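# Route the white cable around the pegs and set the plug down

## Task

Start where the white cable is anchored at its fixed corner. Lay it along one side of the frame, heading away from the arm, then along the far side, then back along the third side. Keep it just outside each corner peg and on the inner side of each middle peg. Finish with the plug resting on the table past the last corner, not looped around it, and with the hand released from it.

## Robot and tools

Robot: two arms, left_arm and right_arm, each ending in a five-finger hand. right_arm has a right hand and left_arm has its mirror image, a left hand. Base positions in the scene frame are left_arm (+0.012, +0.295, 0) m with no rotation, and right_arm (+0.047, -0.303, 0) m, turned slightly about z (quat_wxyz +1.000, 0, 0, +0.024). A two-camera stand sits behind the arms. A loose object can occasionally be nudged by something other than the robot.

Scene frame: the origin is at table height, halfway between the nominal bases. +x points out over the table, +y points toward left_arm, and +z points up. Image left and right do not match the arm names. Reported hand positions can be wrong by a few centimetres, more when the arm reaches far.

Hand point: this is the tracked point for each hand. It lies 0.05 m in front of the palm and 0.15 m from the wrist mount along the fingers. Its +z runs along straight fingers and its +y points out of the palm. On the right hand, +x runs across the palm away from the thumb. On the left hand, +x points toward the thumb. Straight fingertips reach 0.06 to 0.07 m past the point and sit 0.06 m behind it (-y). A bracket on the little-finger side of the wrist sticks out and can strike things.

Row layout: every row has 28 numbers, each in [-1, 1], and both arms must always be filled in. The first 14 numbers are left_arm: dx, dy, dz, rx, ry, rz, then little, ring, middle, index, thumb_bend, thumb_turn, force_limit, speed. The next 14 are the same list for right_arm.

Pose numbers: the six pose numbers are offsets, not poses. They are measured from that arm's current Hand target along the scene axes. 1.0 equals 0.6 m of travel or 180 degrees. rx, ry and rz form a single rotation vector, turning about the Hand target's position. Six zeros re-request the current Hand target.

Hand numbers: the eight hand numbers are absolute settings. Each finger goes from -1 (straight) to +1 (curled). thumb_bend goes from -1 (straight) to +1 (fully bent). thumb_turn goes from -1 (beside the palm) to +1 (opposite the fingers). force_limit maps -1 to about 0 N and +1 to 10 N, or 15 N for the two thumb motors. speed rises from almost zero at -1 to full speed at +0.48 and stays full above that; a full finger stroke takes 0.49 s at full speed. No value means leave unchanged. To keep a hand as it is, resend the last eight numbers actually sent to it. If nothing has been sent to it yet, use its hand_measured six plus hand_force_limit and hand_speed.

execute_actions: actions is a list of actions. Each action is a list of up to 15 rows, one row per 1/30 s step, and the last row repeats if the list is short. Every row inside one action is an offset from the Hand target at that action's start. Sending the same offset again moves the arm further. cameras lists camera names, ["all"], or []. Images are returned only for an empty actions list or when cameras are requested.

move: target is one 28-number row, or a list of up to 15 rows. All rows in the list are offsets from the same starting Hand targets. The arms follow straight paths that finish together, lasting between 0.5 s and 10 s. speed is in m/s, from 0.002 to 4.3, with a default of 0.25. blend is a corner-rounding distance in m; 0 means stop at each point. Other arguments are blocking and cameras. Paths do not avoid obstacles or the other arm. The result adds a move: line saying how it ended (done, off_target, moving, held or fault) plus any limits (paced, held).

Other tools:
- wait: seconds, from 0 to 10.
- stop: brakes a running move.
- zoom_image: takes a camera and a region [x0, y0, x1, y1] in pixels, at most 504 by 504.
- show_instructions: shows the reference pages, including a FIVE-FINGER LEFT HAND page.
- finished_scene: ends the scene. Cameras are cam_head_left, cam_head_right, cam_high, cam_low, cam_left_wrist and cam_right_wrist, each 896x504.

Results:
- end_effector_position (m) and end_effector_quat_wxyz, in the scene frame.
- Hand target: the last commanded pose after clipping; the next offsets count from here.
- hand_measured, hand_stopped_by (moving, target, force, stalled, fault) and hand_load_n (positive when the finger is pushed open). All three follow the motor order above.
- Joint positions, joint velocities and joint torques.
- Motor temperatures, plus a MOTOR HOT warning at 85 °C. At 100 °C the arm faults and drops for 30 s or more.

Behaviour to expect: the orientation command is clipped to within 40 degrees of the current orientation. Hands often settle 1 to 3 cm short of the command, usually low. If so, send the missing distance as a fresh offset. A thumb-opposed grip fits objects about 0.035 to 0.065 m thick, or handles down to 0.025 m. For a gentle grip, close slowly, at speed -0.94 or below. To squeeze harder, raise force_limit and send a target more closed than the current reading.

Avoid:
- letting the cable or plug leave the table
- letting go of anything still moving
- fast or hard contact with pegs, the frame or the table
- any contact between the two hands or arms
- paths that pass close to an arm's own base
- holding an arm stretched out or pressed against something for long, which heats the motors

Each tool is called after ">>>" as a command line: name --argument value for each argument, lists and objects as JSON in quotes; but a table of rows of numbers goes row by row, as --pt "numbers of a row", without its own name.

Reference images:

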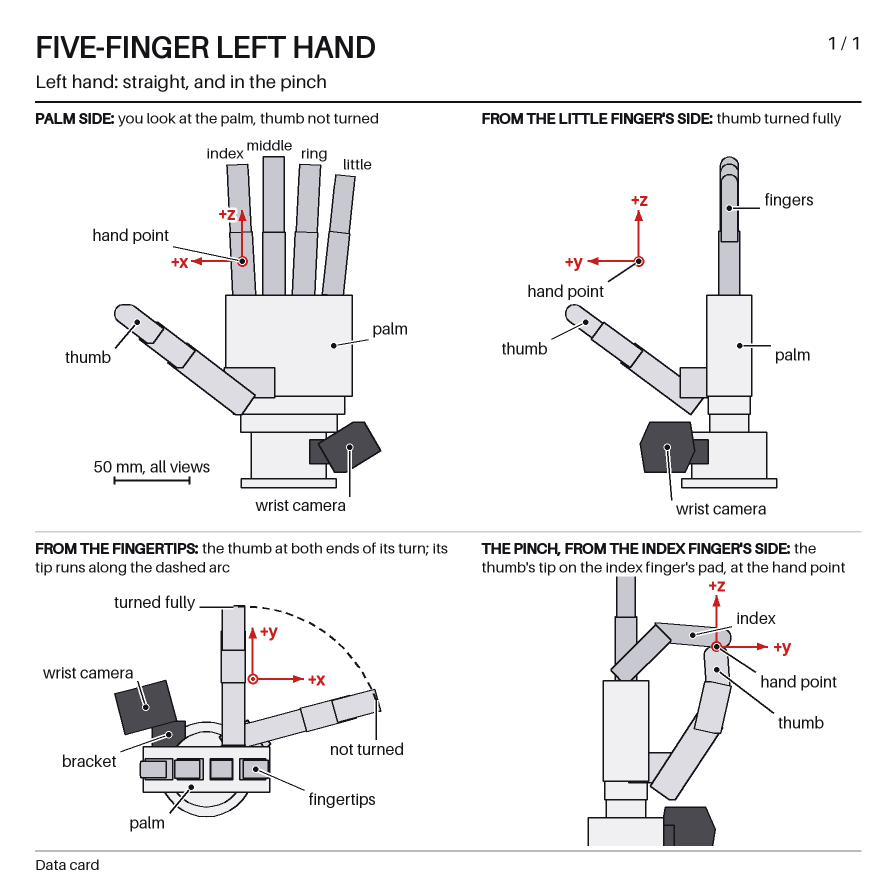

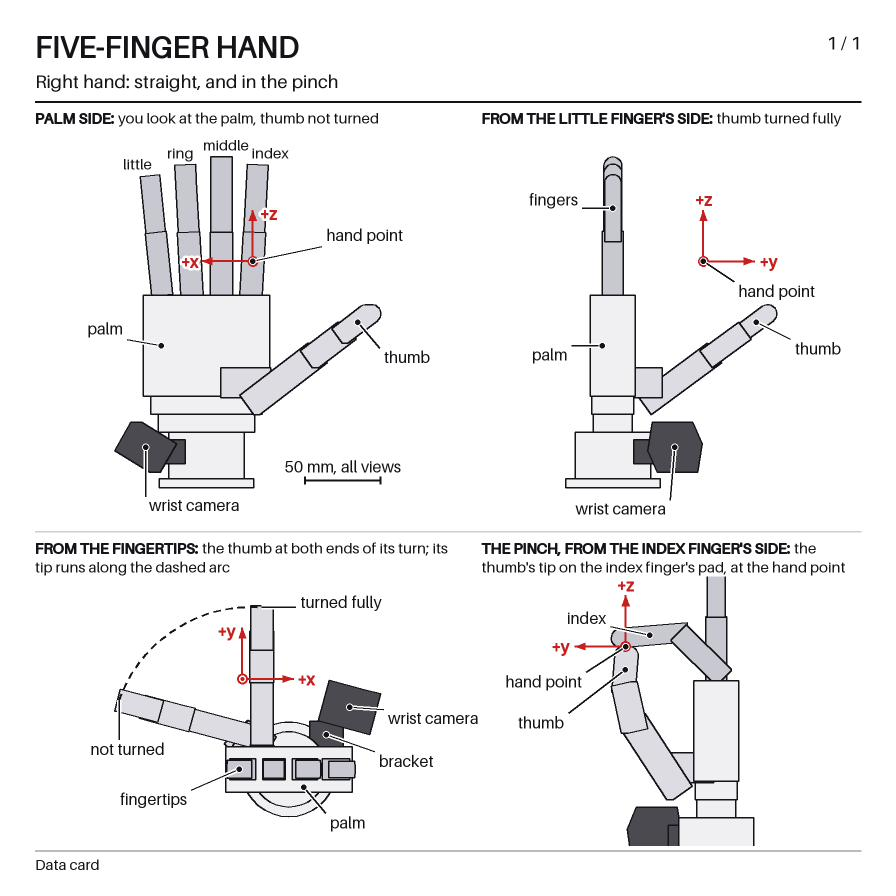

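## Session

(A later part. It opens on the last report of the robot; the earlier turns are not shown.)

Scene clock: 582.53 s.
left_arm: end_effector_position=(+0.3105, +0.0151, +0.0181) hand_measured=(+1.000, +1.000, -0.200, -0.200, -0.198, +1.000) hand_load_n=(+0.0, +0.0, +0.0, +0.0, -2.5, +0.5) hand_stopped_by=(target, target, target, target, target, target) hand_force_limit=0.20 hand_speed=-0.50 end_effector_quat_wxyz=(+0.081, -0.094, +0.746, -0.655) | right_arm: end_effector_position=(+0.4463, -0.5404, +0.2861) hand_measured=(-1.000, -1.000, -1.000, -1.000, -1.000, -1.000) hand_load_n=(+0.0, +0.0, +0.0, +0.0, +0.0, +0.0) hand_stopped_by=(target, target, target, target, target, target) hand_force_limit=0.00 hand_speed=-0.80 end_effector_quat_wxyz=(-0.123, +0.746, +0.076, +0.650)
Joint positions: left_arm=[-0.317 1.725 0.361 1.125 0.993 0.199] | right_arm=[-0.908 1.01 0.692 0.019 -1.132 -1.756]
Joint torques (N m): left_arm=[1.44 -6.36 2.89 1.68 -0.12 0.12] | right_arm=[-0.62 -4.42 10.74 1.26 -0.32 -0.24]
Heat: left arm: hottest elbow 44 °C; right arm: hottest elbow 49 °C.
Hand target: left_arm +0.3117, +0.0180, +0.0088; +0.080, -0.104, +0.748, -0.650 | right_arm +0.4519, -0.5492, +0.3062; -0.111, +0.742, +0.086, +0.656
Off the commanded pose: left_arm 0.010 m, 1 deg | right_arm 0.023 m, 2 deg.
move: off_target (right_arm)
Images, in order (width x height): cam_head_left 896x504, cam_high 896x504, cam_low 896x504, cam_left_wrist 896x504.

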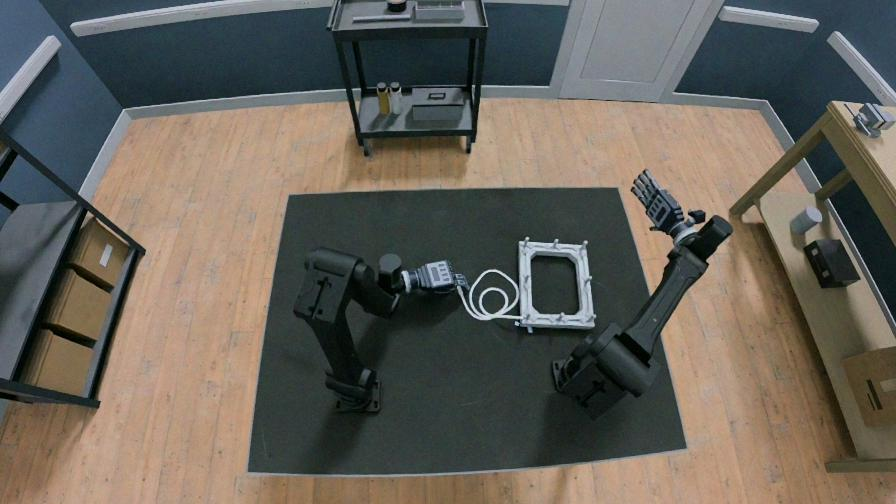

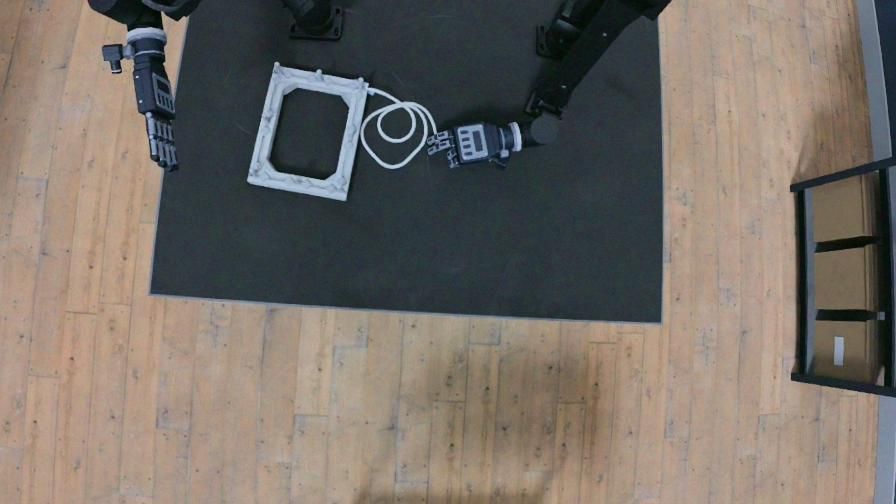

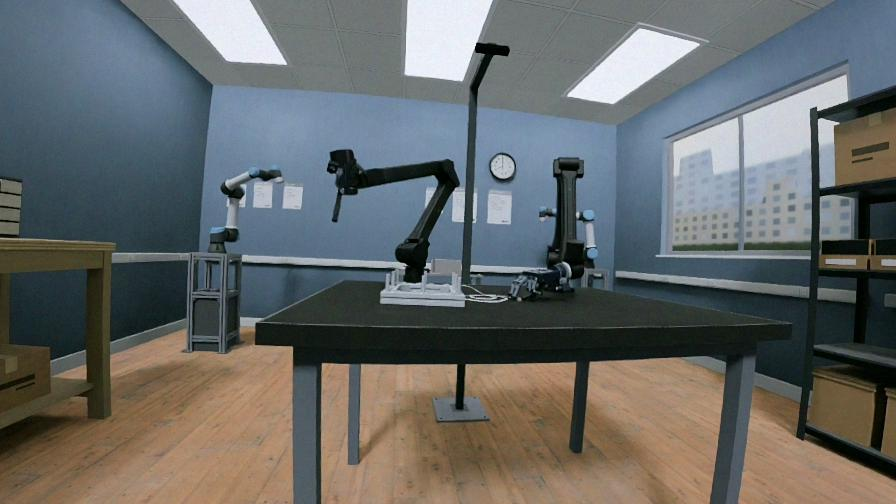

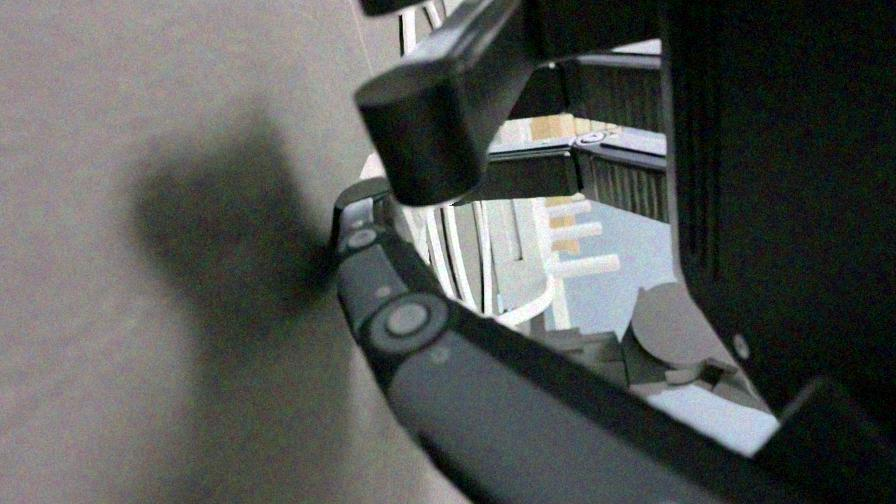

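>>> move --pt "0.0 0 0.0 0 0 0 1 1 0.5 0.5 -0.2 1 0.1 -0.9 0 0 0 0 0 0 -1 -1 -1 -1 -1 -1 0 -0.8" --speed 0.05 --cameras '["cam_low","cam_high"]'

>>> zoom_image --camera "cam_low" --region '[490, 270, 560, 315]'

>>> zoom_image --camera "cam_high" --region '[400, 100, 480, 180]'

Scene clock: 590.80 s.
left_arm: end_effector_position=(+0.3127, +0.0145, +0.0198) hand_measured=(+1.000, +1.000, +0.104, +0.124, -0.200, +1.000) hand_load_n=(+0.0, +0.0, +6.5, +7.5, +3.0, -3.5) hand_stopped_by=(target, target, force, force, target, target) hand_force_limit=0.10 hand_speed=-0.90 end_effector_quat_wxyz=(+0.086, -0.091, +0.744, -0.656) | right_arm: end_effector_position=(+0.4463, -0.5404, +0.2861) hand_measured=(-1.000, -1.000, -1.000, -1.000, -1.000, -1.000) hand_load_n=(+0.0, +0.0, +0.0, +0.0, +0.0, +0.0) hand_stopped_by=(target, target, target, target, target, target) hand_force_limit=0.00 hand_speed=-0.80 end_effector_quat_wxyz=(-0.123, +0.746, +0.076, +0.650)
Joint positions: left_arm=[-0.317 1.726 0.363 1.137 0.99 0.199] | right_arm=[-0.908 1.01 0.692 0.019 -1.132 -1.756]
Joint torques (N m): left_arm=[1.44 -6.36 2.77 1.36 -0.01 0.12] | right_arm=[-0.21 -4.72 10.37 1.43 -0.39 -0.25]
Motor temperatures (°C): left_arm=[31 35 43 29 28 30] | right_arm=[31 32 49 29 30 28]
Heat: left arm: hottest elbow 43 °C; right arm: hottest elbow 49 °C.
Hand target: left_arm +0.3117, +0.0179, +0.0089; +0.080, -0.104, +0.748, -0.651 | right_arm +0.4519, -0.5492, +0.3062; -0.111, +0.742, +0.086, +0.656
Off the commanded pose: left_arm 0.012 m, 2 deg | right_arm 0.023 m, 2 deg.
move: off_target (left_arm, right_arm)
Images, in order (width x height): cam_high 896x504, cam_low 896x504.

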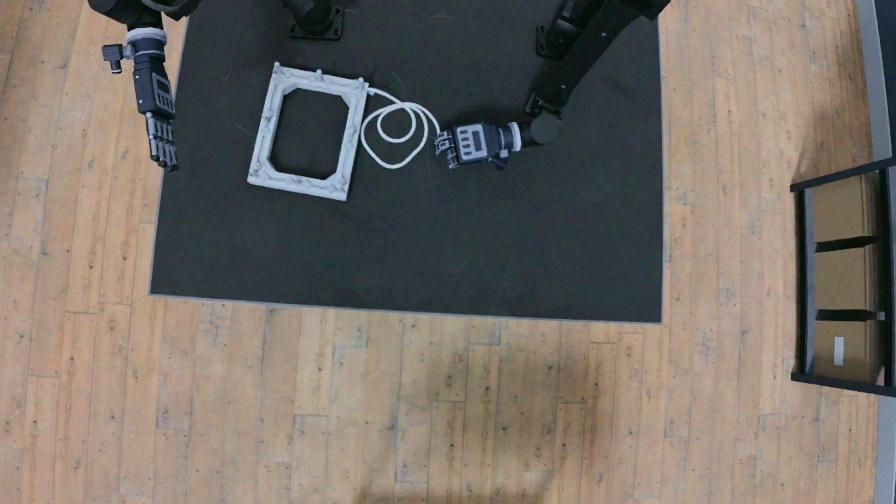

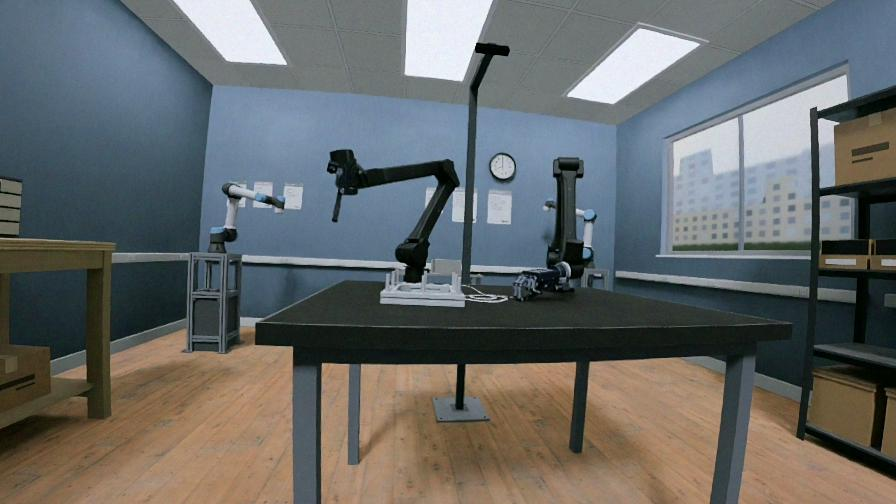

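Scaled by 7.200 from the camera's 896x504 image, which has a finer 1280x720 frame.

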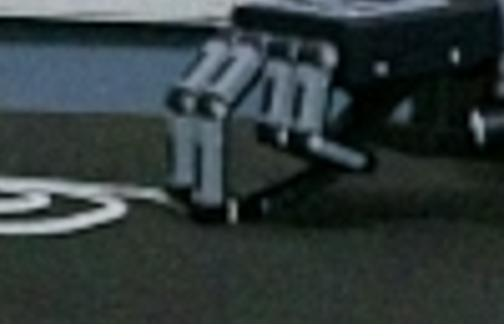

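Scaled by 6.300 from the camera's 896x504 image, which has a finer 1280x720 frame.

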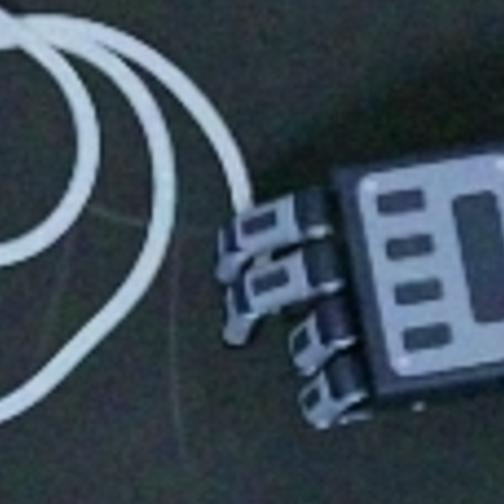

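>>> move --pt "0.0 0 0.14 0 0 0 1 1 0.5 0.5 -0.2 1 0.1 -0.9 0 0 0 0 0 0 -1 -1 -1 -1 -1 -1 0 -0.8" --speed 0.05 --cameras '["cam_low","cam_high","cam_left_wrist"]'

>>> zoom_image --camera "cam_low" --region '[480, 250, 550, 315]'

>>> zoom_image --camera "cam_high" --region '[400, 100, 480, 180]'

Scene clock: 597.50 s.
left_arm: end_effector_position=(+0.2995, +0.0191, +0.0838) hand_measured=(+1.000, +1.000, +0.104, +0.124, -0.202, +1.000) hand_load_n=(+0.0, +0.0, +5.0, +1.0, +2.5, +0.5) hand_stopped_by=(target, target, force, force, target, target) hand_force_limit=0.10 hand_speed=-0.90 end_effector_quat_wxyz=(+0.070, -0.107, +0.751, -0.648) | right_arm: end_effector_position=(+0.4463, -0.5404, +0.2861) hand_measured=(-1.000, -1.000, -1.000, -1.000, -1.000, -1.000) hand_load_n=(+0.0, +0.0, +0.0, +0.0, +0.0, +0.0) hand_stopped_by=(target, target, target, target, target, target) hand_force_limit=0.00 hand_speed=-0.80 end_effector_quat_wxyz=(-0.123, +0.746, +0.076, +0.650)
Joint positions: left_arm=[-0.317 1.373 0.363 0.734 0.988 0.199] | right_arm=[-0.908 1.01 0.692 0.019 -1.132 -1.756]
Joint torques (N m): left_arm=[1.49 -7 7.16 0.94 0.14 0.11] | right_arm=[0.21 -5.36 10.65 1.14 -0.39 -0.23]
Heat: left arm: hottest elbow 42 °C; right arm: hottest elbow 49 °C.
Hand target: left_arm +0.3117, +0.0179, +0.0928; +0.080, -0.104, +0.748, -0.650 | right_arm +0.4519, -0.5492, +0.3062; -0.111, +0.742, +0.086, +0.656
Off the commanded pose: left_arm 0.015 m, 1 deg | right_arm 0.023 m, 2 deg.
move: off_target (left_arm, right_arm)
Images, in order (width x height): cam_high 896x504, cam_low 896x504, cam_left_wrist 896x504.

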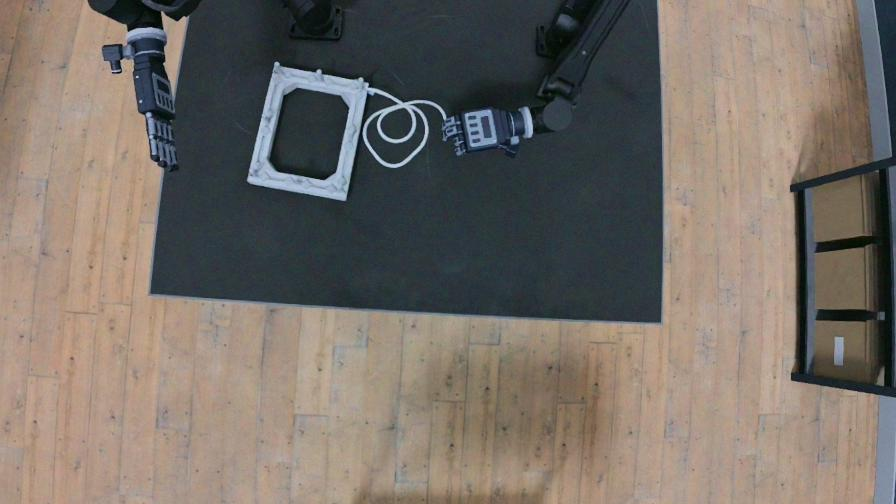

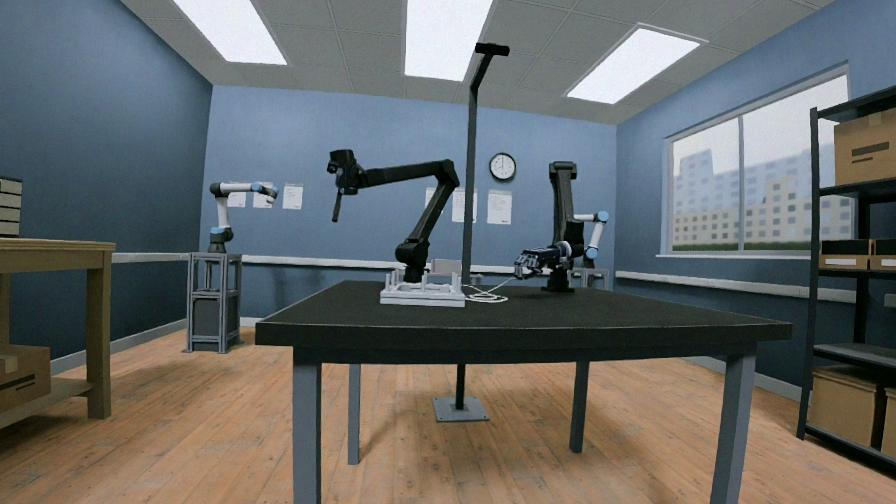

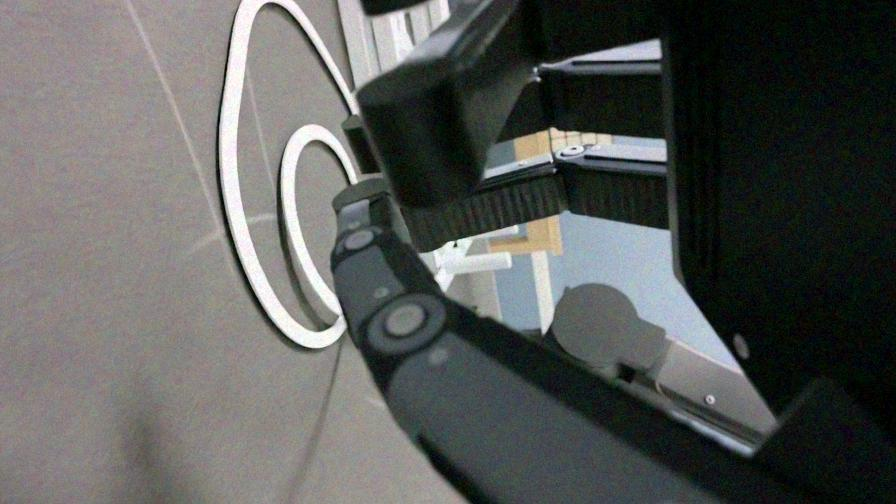

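Scaled by 7.200 from the camera's 896x504 image, which has a finer 1280x720 frame.

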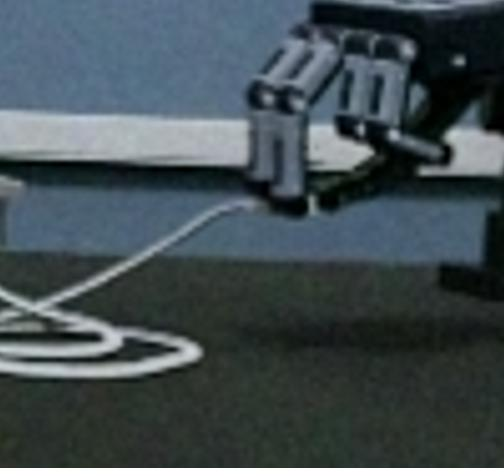

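Scaled by 6.300 from the camera's 896x504 image, which has a finer 1280x720 frame.

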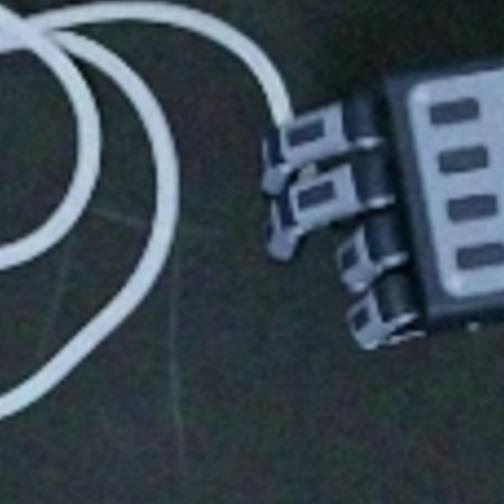

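>>> move --pt "0.0 0 0.06 0.039 0 0 -1 -1 0.5 0.5 -0.2 1 0.1 -0.5 0 0 0 0 0 0 -1 -1 -1 -1 -1 -1 0 -0.8" --pt "-0.06 -0.2 0.10 0.039 0 0 -1 -1 0.5 0.5 -0.2 1 0.1 -0.5 0 0 0 0 0 0 -1 -1 -1 -1 -1 -1 0 -0.8" --speed 0.12 --cameras '["all"]'

>>> zoom_image --camera "cam_head_left" --region '[430, 200, 630, 350]'

Scene clock: 729.00 s.
left_arm: end_effector_position=(+0.2658, -0.0872, +0.1348) hand_measured=(-1.000, -1.000, +0.104, +0.124, -0.202, +1.000) hand_load_n=(+0.0, +0.0, +5.0, +1.0, +2.5, +0.5) hand_stopped_by=(target, target, force, force, target, target) hand_force_limit=0.10 hand_speed=-0.50 end_effector_quat_wxyz=(+0.080, -0.105, +0.797, -0.589) | right_arm: end_effector_position=(+0.4463, -0.5404, +0.2861) hand_measured=(-1.000, -1.000, -1.000, -1.000, -1.000, -1.000) hand_load_n=(+0.0, +0.0, +0.0, +0.0, +0.0, +0.0) hand_stopped_by=(target, target, target, target, target, target) hand_force_limit=0.00 hand_speed=-0.80 end_effector_quat_wxyz=(-0.123, +0.746, +0.076, +0.650)
Joint positions: left_arm=[-0.725 1.198 0.542 0.304 0.553 0.194] | right_arm=[-0.908 1.01 0.692 0.019 -1.132 -1.756]
Joint torques (N m): left_arm=[0.32 -5.6 10.22 2.35 0.09 -0.03] | right_arm=[-0.62 -4.54 10.29 1.21 -0.39 -0.23]
Heat: left arm: hottest elbow 43 °C; right arm: hottest elbow 51 °C.
Hand target: left_arm +0.2756, -0.1021, +0.1529; +0.086, -0.098, +0.787, -0.604 | right_arm +0.4519, -0.5492, +0.3062; -0.111, +0.742, +0.086, +0.656
Off the commanded pose: left_arm 0.025 m, 2 deg | right_arm 0.023 m, 2 deg.
move: off_target (left_arm, right_arm)

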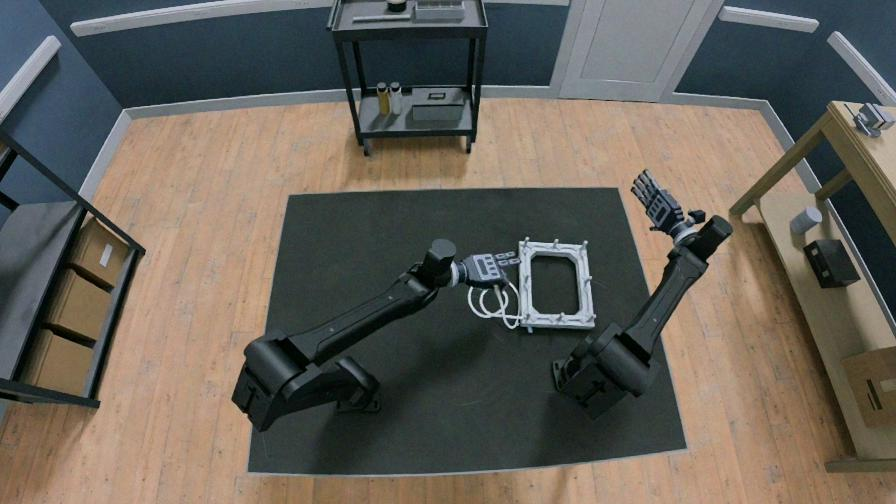

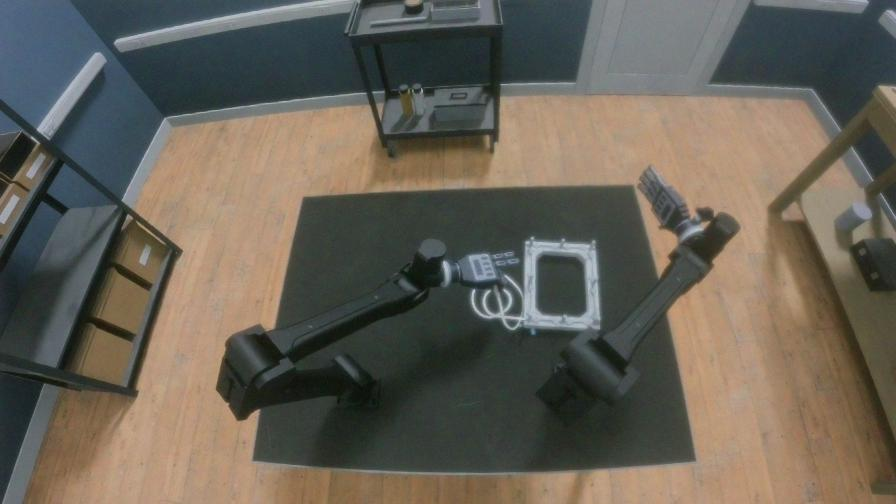

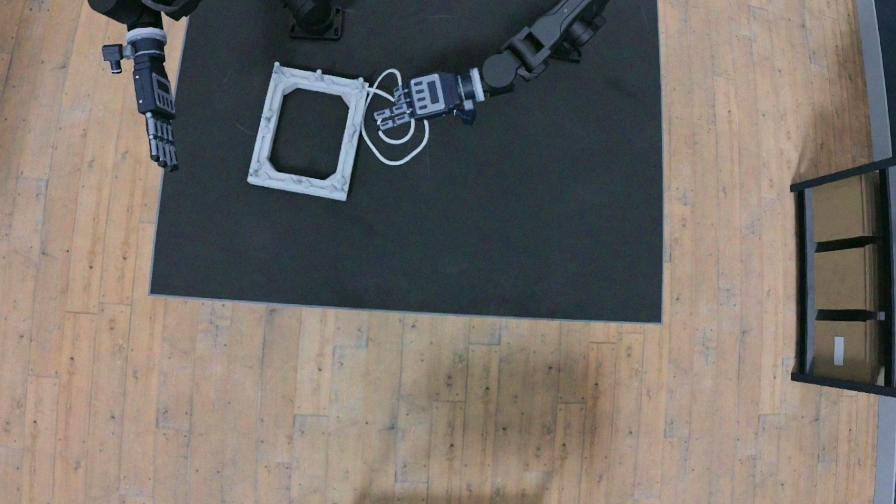

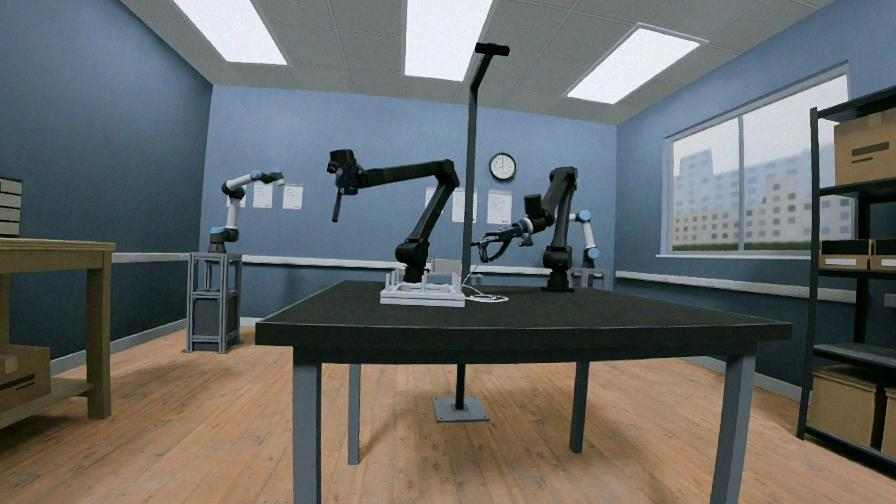

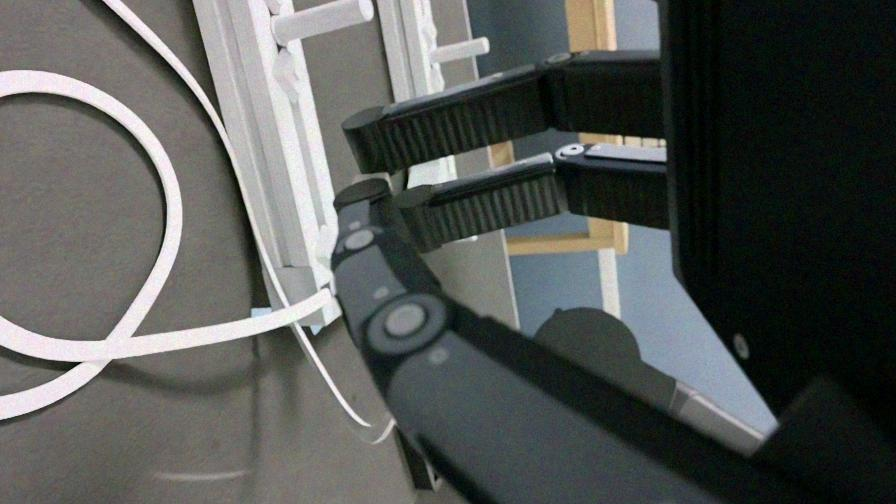

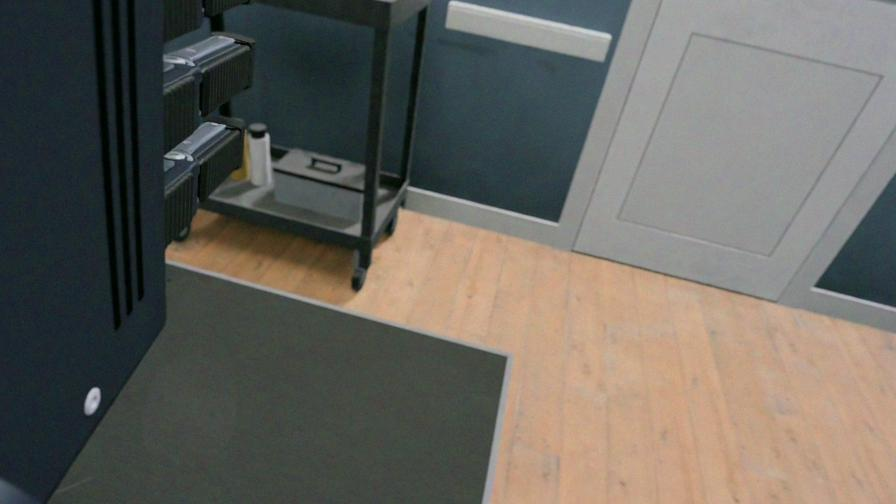

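Scaled by 2.520 from the camera's 896x504 image, which has a finer 1280x720 frame.

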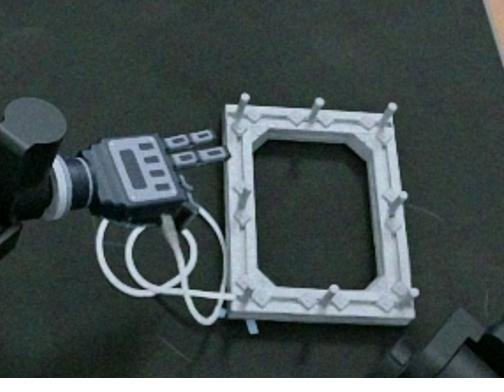

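>>> move --pt "0.12 -0.02 0.02 0 0 0 -1 -1 0.5 0.5 -0.2 1 0.1 -0.5 0 0 0 0 0 0 -1 -1 -1 -1 -1 -1 0 -0.8" --pt "0.12 -0.27 0.02 0 0 0 -1 -1 0.5 0.5 -0.2 1 0.1 -0.5 0 0 0 0 0 0 -1 -1 -1 -1 -1 -1 0 -0.8" --speed 0.12 --blend '[0.02,0]' --cameras '["cam_head_left","cam_high","cam_low","cam_left_wrist"]'

>>> zoom_image --camera "cam_head_left" --region '[430, 200, 630, 350]'

>>> zoom_image --camera "cam_high" --region '[230, 50, 450, 210]'

Scene clock: 748.07 s.
left_arm: end_effector_position=(+0.3414, -0.2501, +0.1547) hand_measured=(-1.000, -1.000, +0.104, +0.124, -0.202, +1.000) hand_load_n=(+0.0, +0.0, +5.5, +0.0, +2.0, +0.5) hand_stopped_by=(target, target, force, force, target, target) hand_force_limit=0.10 hand_speed=-0.50 end_effector_quat_wxyz=(+0.087, -0.098, +0.792, -0.596) | right_arm: end_effector_position=(+0.4463, -0.5404, +0.2861) hand_measured=(-1.000, -1.000, -1.000, -1.000, -1.000, -1.000) hand_load_n=(-0.5, +0.0, +0.0, +0.0, +0.0, +0.5) hand_stopped_by=(target, target, target, target, target, target) hand_force_limit=0.00 hand_speed=-0.80 end_effector_quat_wxyz=(-0.123, +0.746, +0.076, +0.650)
Joint positions: left_arm=[-0.873 1.604 0.997 0.304 0.413 0.146] | right_arm=[-0.908 1.01 0.692 0.019 -1.132 -1.756]
Joint torques (N m): left_arm=[0.32 -11.87 10.74 1.58 0.02 -0.03] | right_arm=[0.26 -4.6 10.61 1.06 -0.45 -0.24]
Heat: left arm: hottest elbow 45 °C; right arm: hottest elbow 51 °C.
Hand target: left_arm +0.3477, -0.2639, +0.1646; +0.087, -0.099, +0.787, -0.603 | right_arm +0.4519, -0.5492, +0.3062; -0.111, +0.742, +0.086, +0.656
Off the commanded pose: left_arm 0.018 m, 1 deg | right_arm 0.023 m, 2 deg.
move: off_target (left_arm, right_arm)
Images, in order (width x height): cam_head_left 896x504, cam_high 896x504, cam_low 896x504, cam_left_wrist 896x504.

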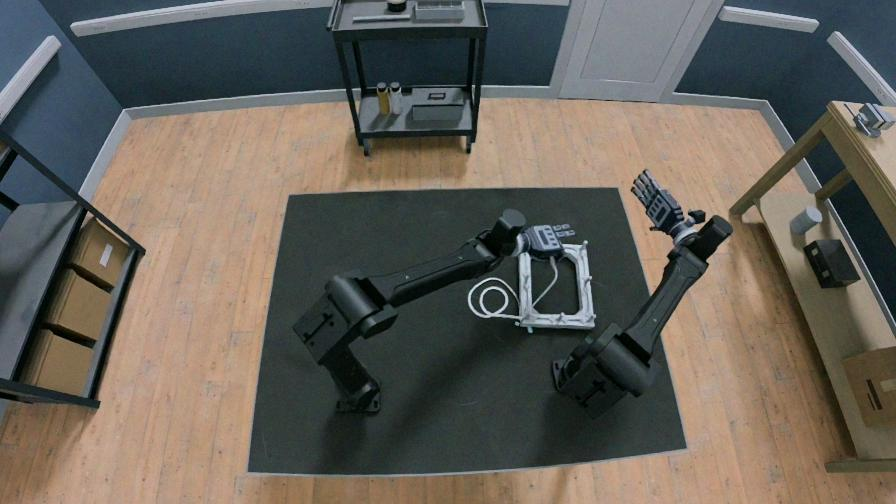

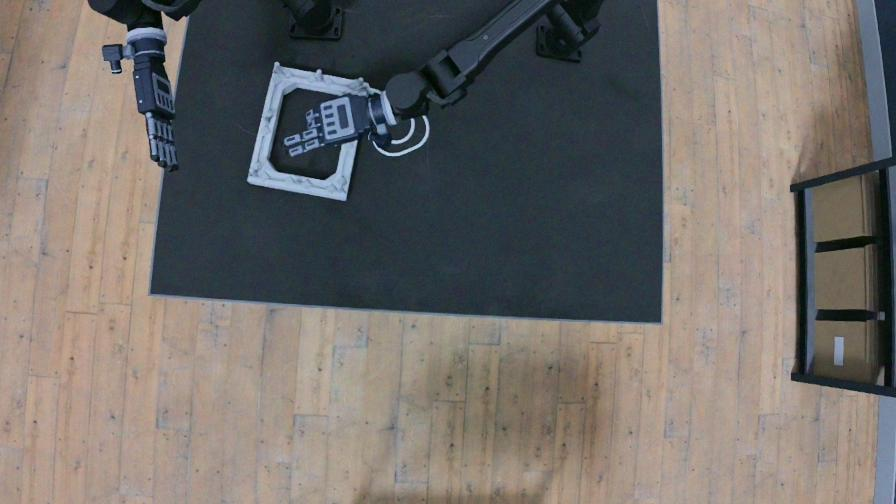

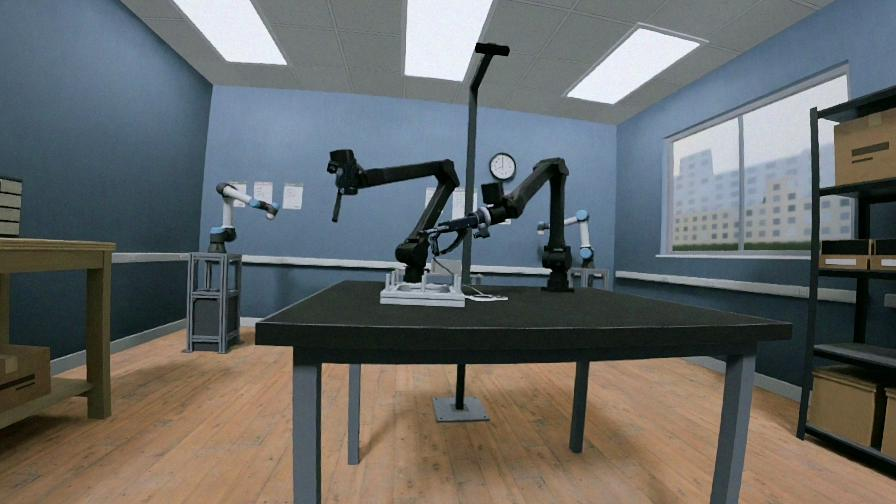

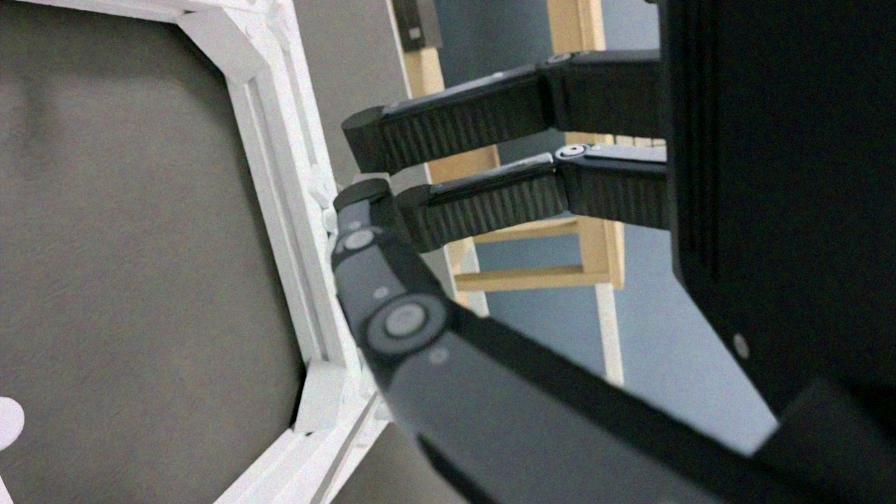

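Scaled by 2.520 from the camera's 896x504 image, which has a finer 1280x720 frame.

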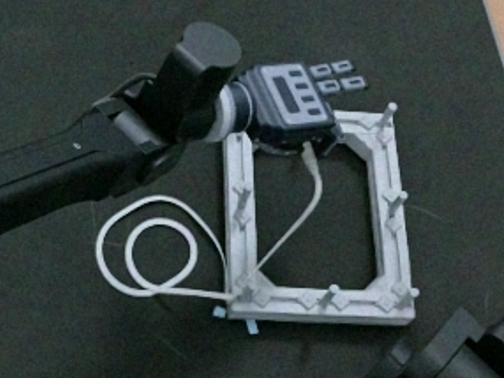

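Scaled by 2.291 from the camera's 896x504 image, which has a finer 1280x720 frame.

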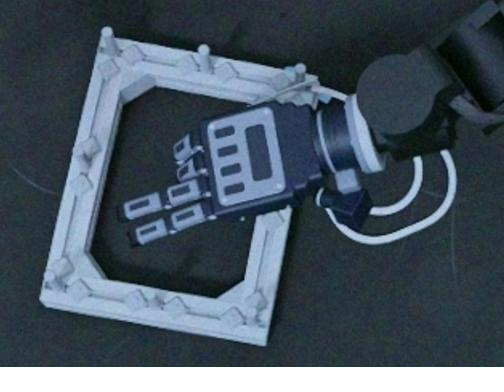

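>>> zoom_image --camera "cam_head_left" --region '[500, 290, 560, 340]'

>>> zoom_image --camera "cam_high" --region '[330, 70, 390, 120]'

Scaled by 8.400 from the camera's 896x504 image, which has a finer 1280x720 frame.

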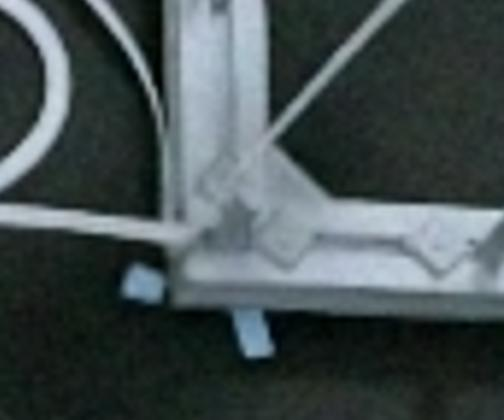

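Scaled by 8.400 from the camera's 896x504 image, which has a finer 1280x720 frame.

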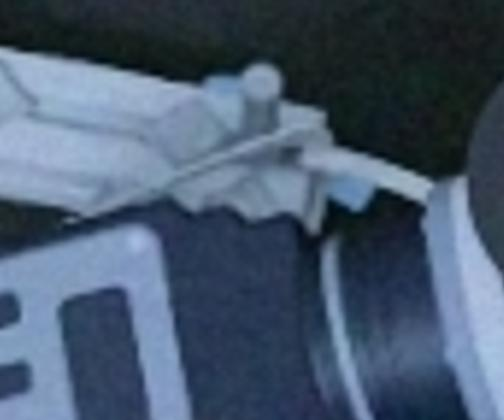

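>>> move --pt "0.055 0.0 -0.12 0 0 0 -1 -1 0.5 0.5 -0.2 1 0.1 -0.5 0 0 0 0 0 0 -1 -1 -1 -1 -1 -1 0 -0.8" --speed 0.12 --cameras '["cam_head_left","cam_high","cam_low","cam_left_wrist"]'

>>> zoom_image --camera "cam_head_left" --region '[430, 200, 630, 350]'

>>> zoom_image --camera "cam_high" --region '[230, 50, 450, 210]'

>>> zoom_image --camera "cam_low" --region '[370, 220, 530, 320]'

Scene clock: 770.53 s.
left_arm: end_effector_position=(+0.3659, -0.2533, +0.0808) hand_measured=(-1.000, -1.000, +0.104, +0.124, -0.202, +1.000) hand_load_n=(+0.0, +0.0, +5.5, +0.0, +2.0, +0.0) hand_stopped_by=(target, target, force, force, target, target) hand_force_limit=0.10 hand_speed=-0.50 end_effector_quat_wxyz=(+0.075, -0.105, +0.797, -0.590) | right_arm: end_effector_position=(+0.4463, -0.5404, +0.2861) hand_measured=(-1.000, -1.000, -1.000, -1.000, -1.000, -1.000) hand_load_n=(+0.0, +0.0, +0.0, +0.0, +0.0, +0.0) hand_stopped_by=(target, target, target, target, target, target) hand_force_limit=0.00 hand_speed=-0.80 end_effector_quat_wxyz=(-0.123, +0.746, +0.076, +0.650)
Joint positions: left_arm=[-0.837 1.778 1.001 0.446 0.455 0.146] | right_arm=[-0.908 1.01 0.692 0.019 -1.132 -1.756]
Joint torques (N m): left_arm=[1.44 -13.74 9.43 2.39 0.24 0.13] | right_arm=[0.38 -4.13 10.4 1.37 -0.38 -0.23]
Heat: left arm: hottest elbow 46 °C; right arm: hottest elbow 51 °C.
Hand target: left_arm +0.3808, -0.2639, +0.0928; +0.087, -0.099, +0.787, -0.603 | right_arm +0.4519, -0.5492, +0.3062; -0.111, +0.742, +0.086, +0.656
Off the commanded pose: left_arm 0.022 m, 2 deg | right_arm 0.023 m, 2 deg.
move: off_target (left_arm, right_arm)
Images, in order (width x height): cam_head_left 896x504, cam_high 896x504, cam_low 896x504, cam_left_wrist 896x504.

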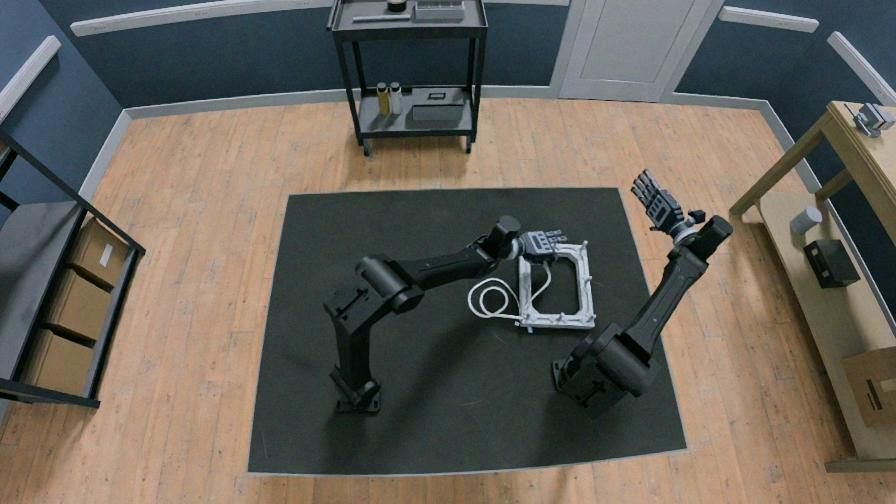

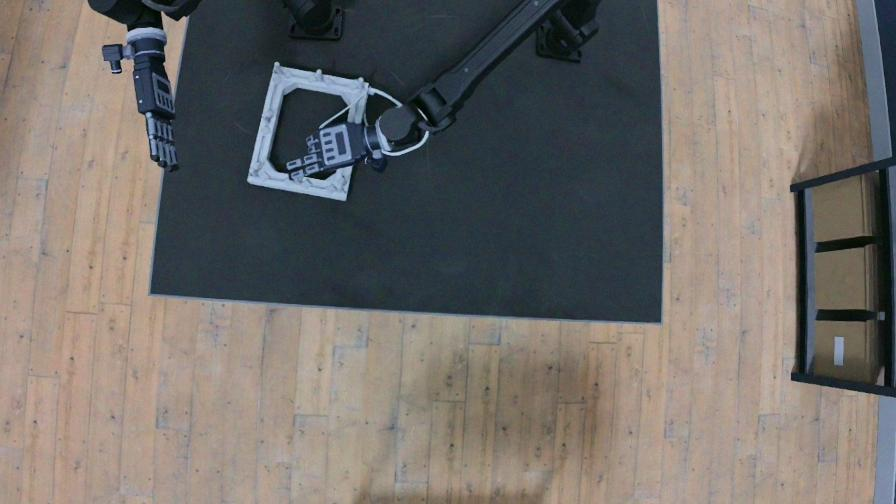

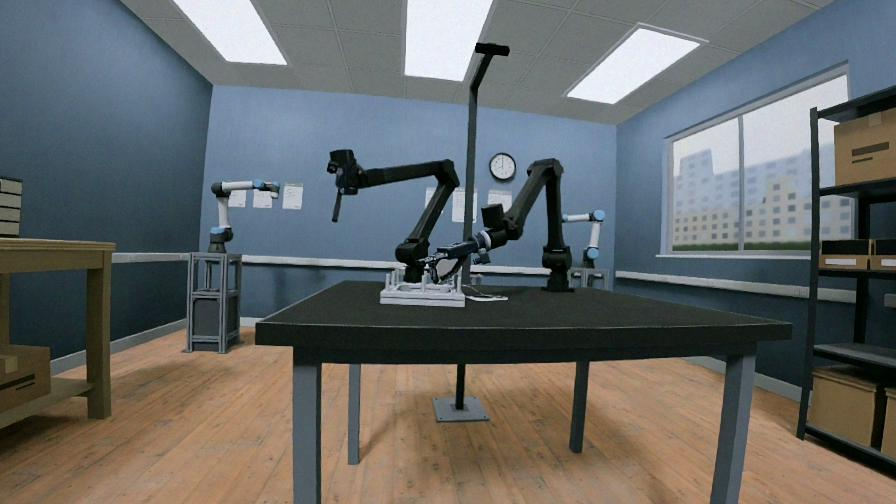

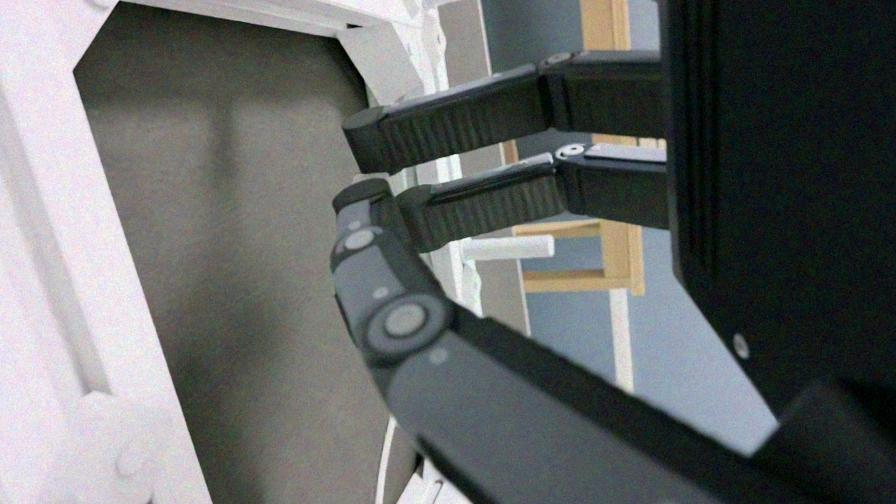

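Scaled by 2.520 from the camera's 896x504 image, which has a finer 1280x720 frame.

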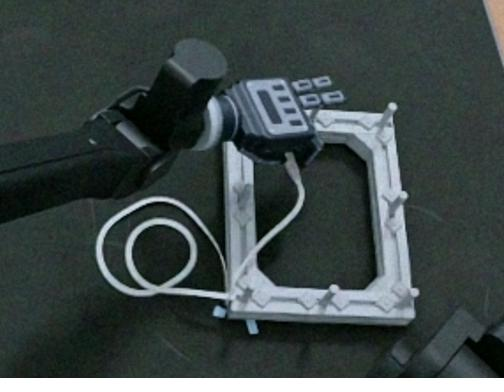

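Scaled by 2.291 from the camera's 896x504 image, which has a finer 1280x720 frame.

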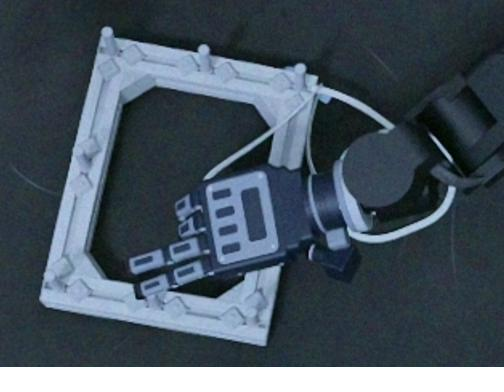

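Scaled by 3.150 from the camera's 896x504 image, which has a finer 1280x720 frame.

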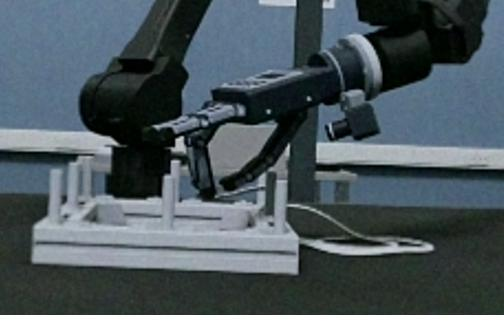

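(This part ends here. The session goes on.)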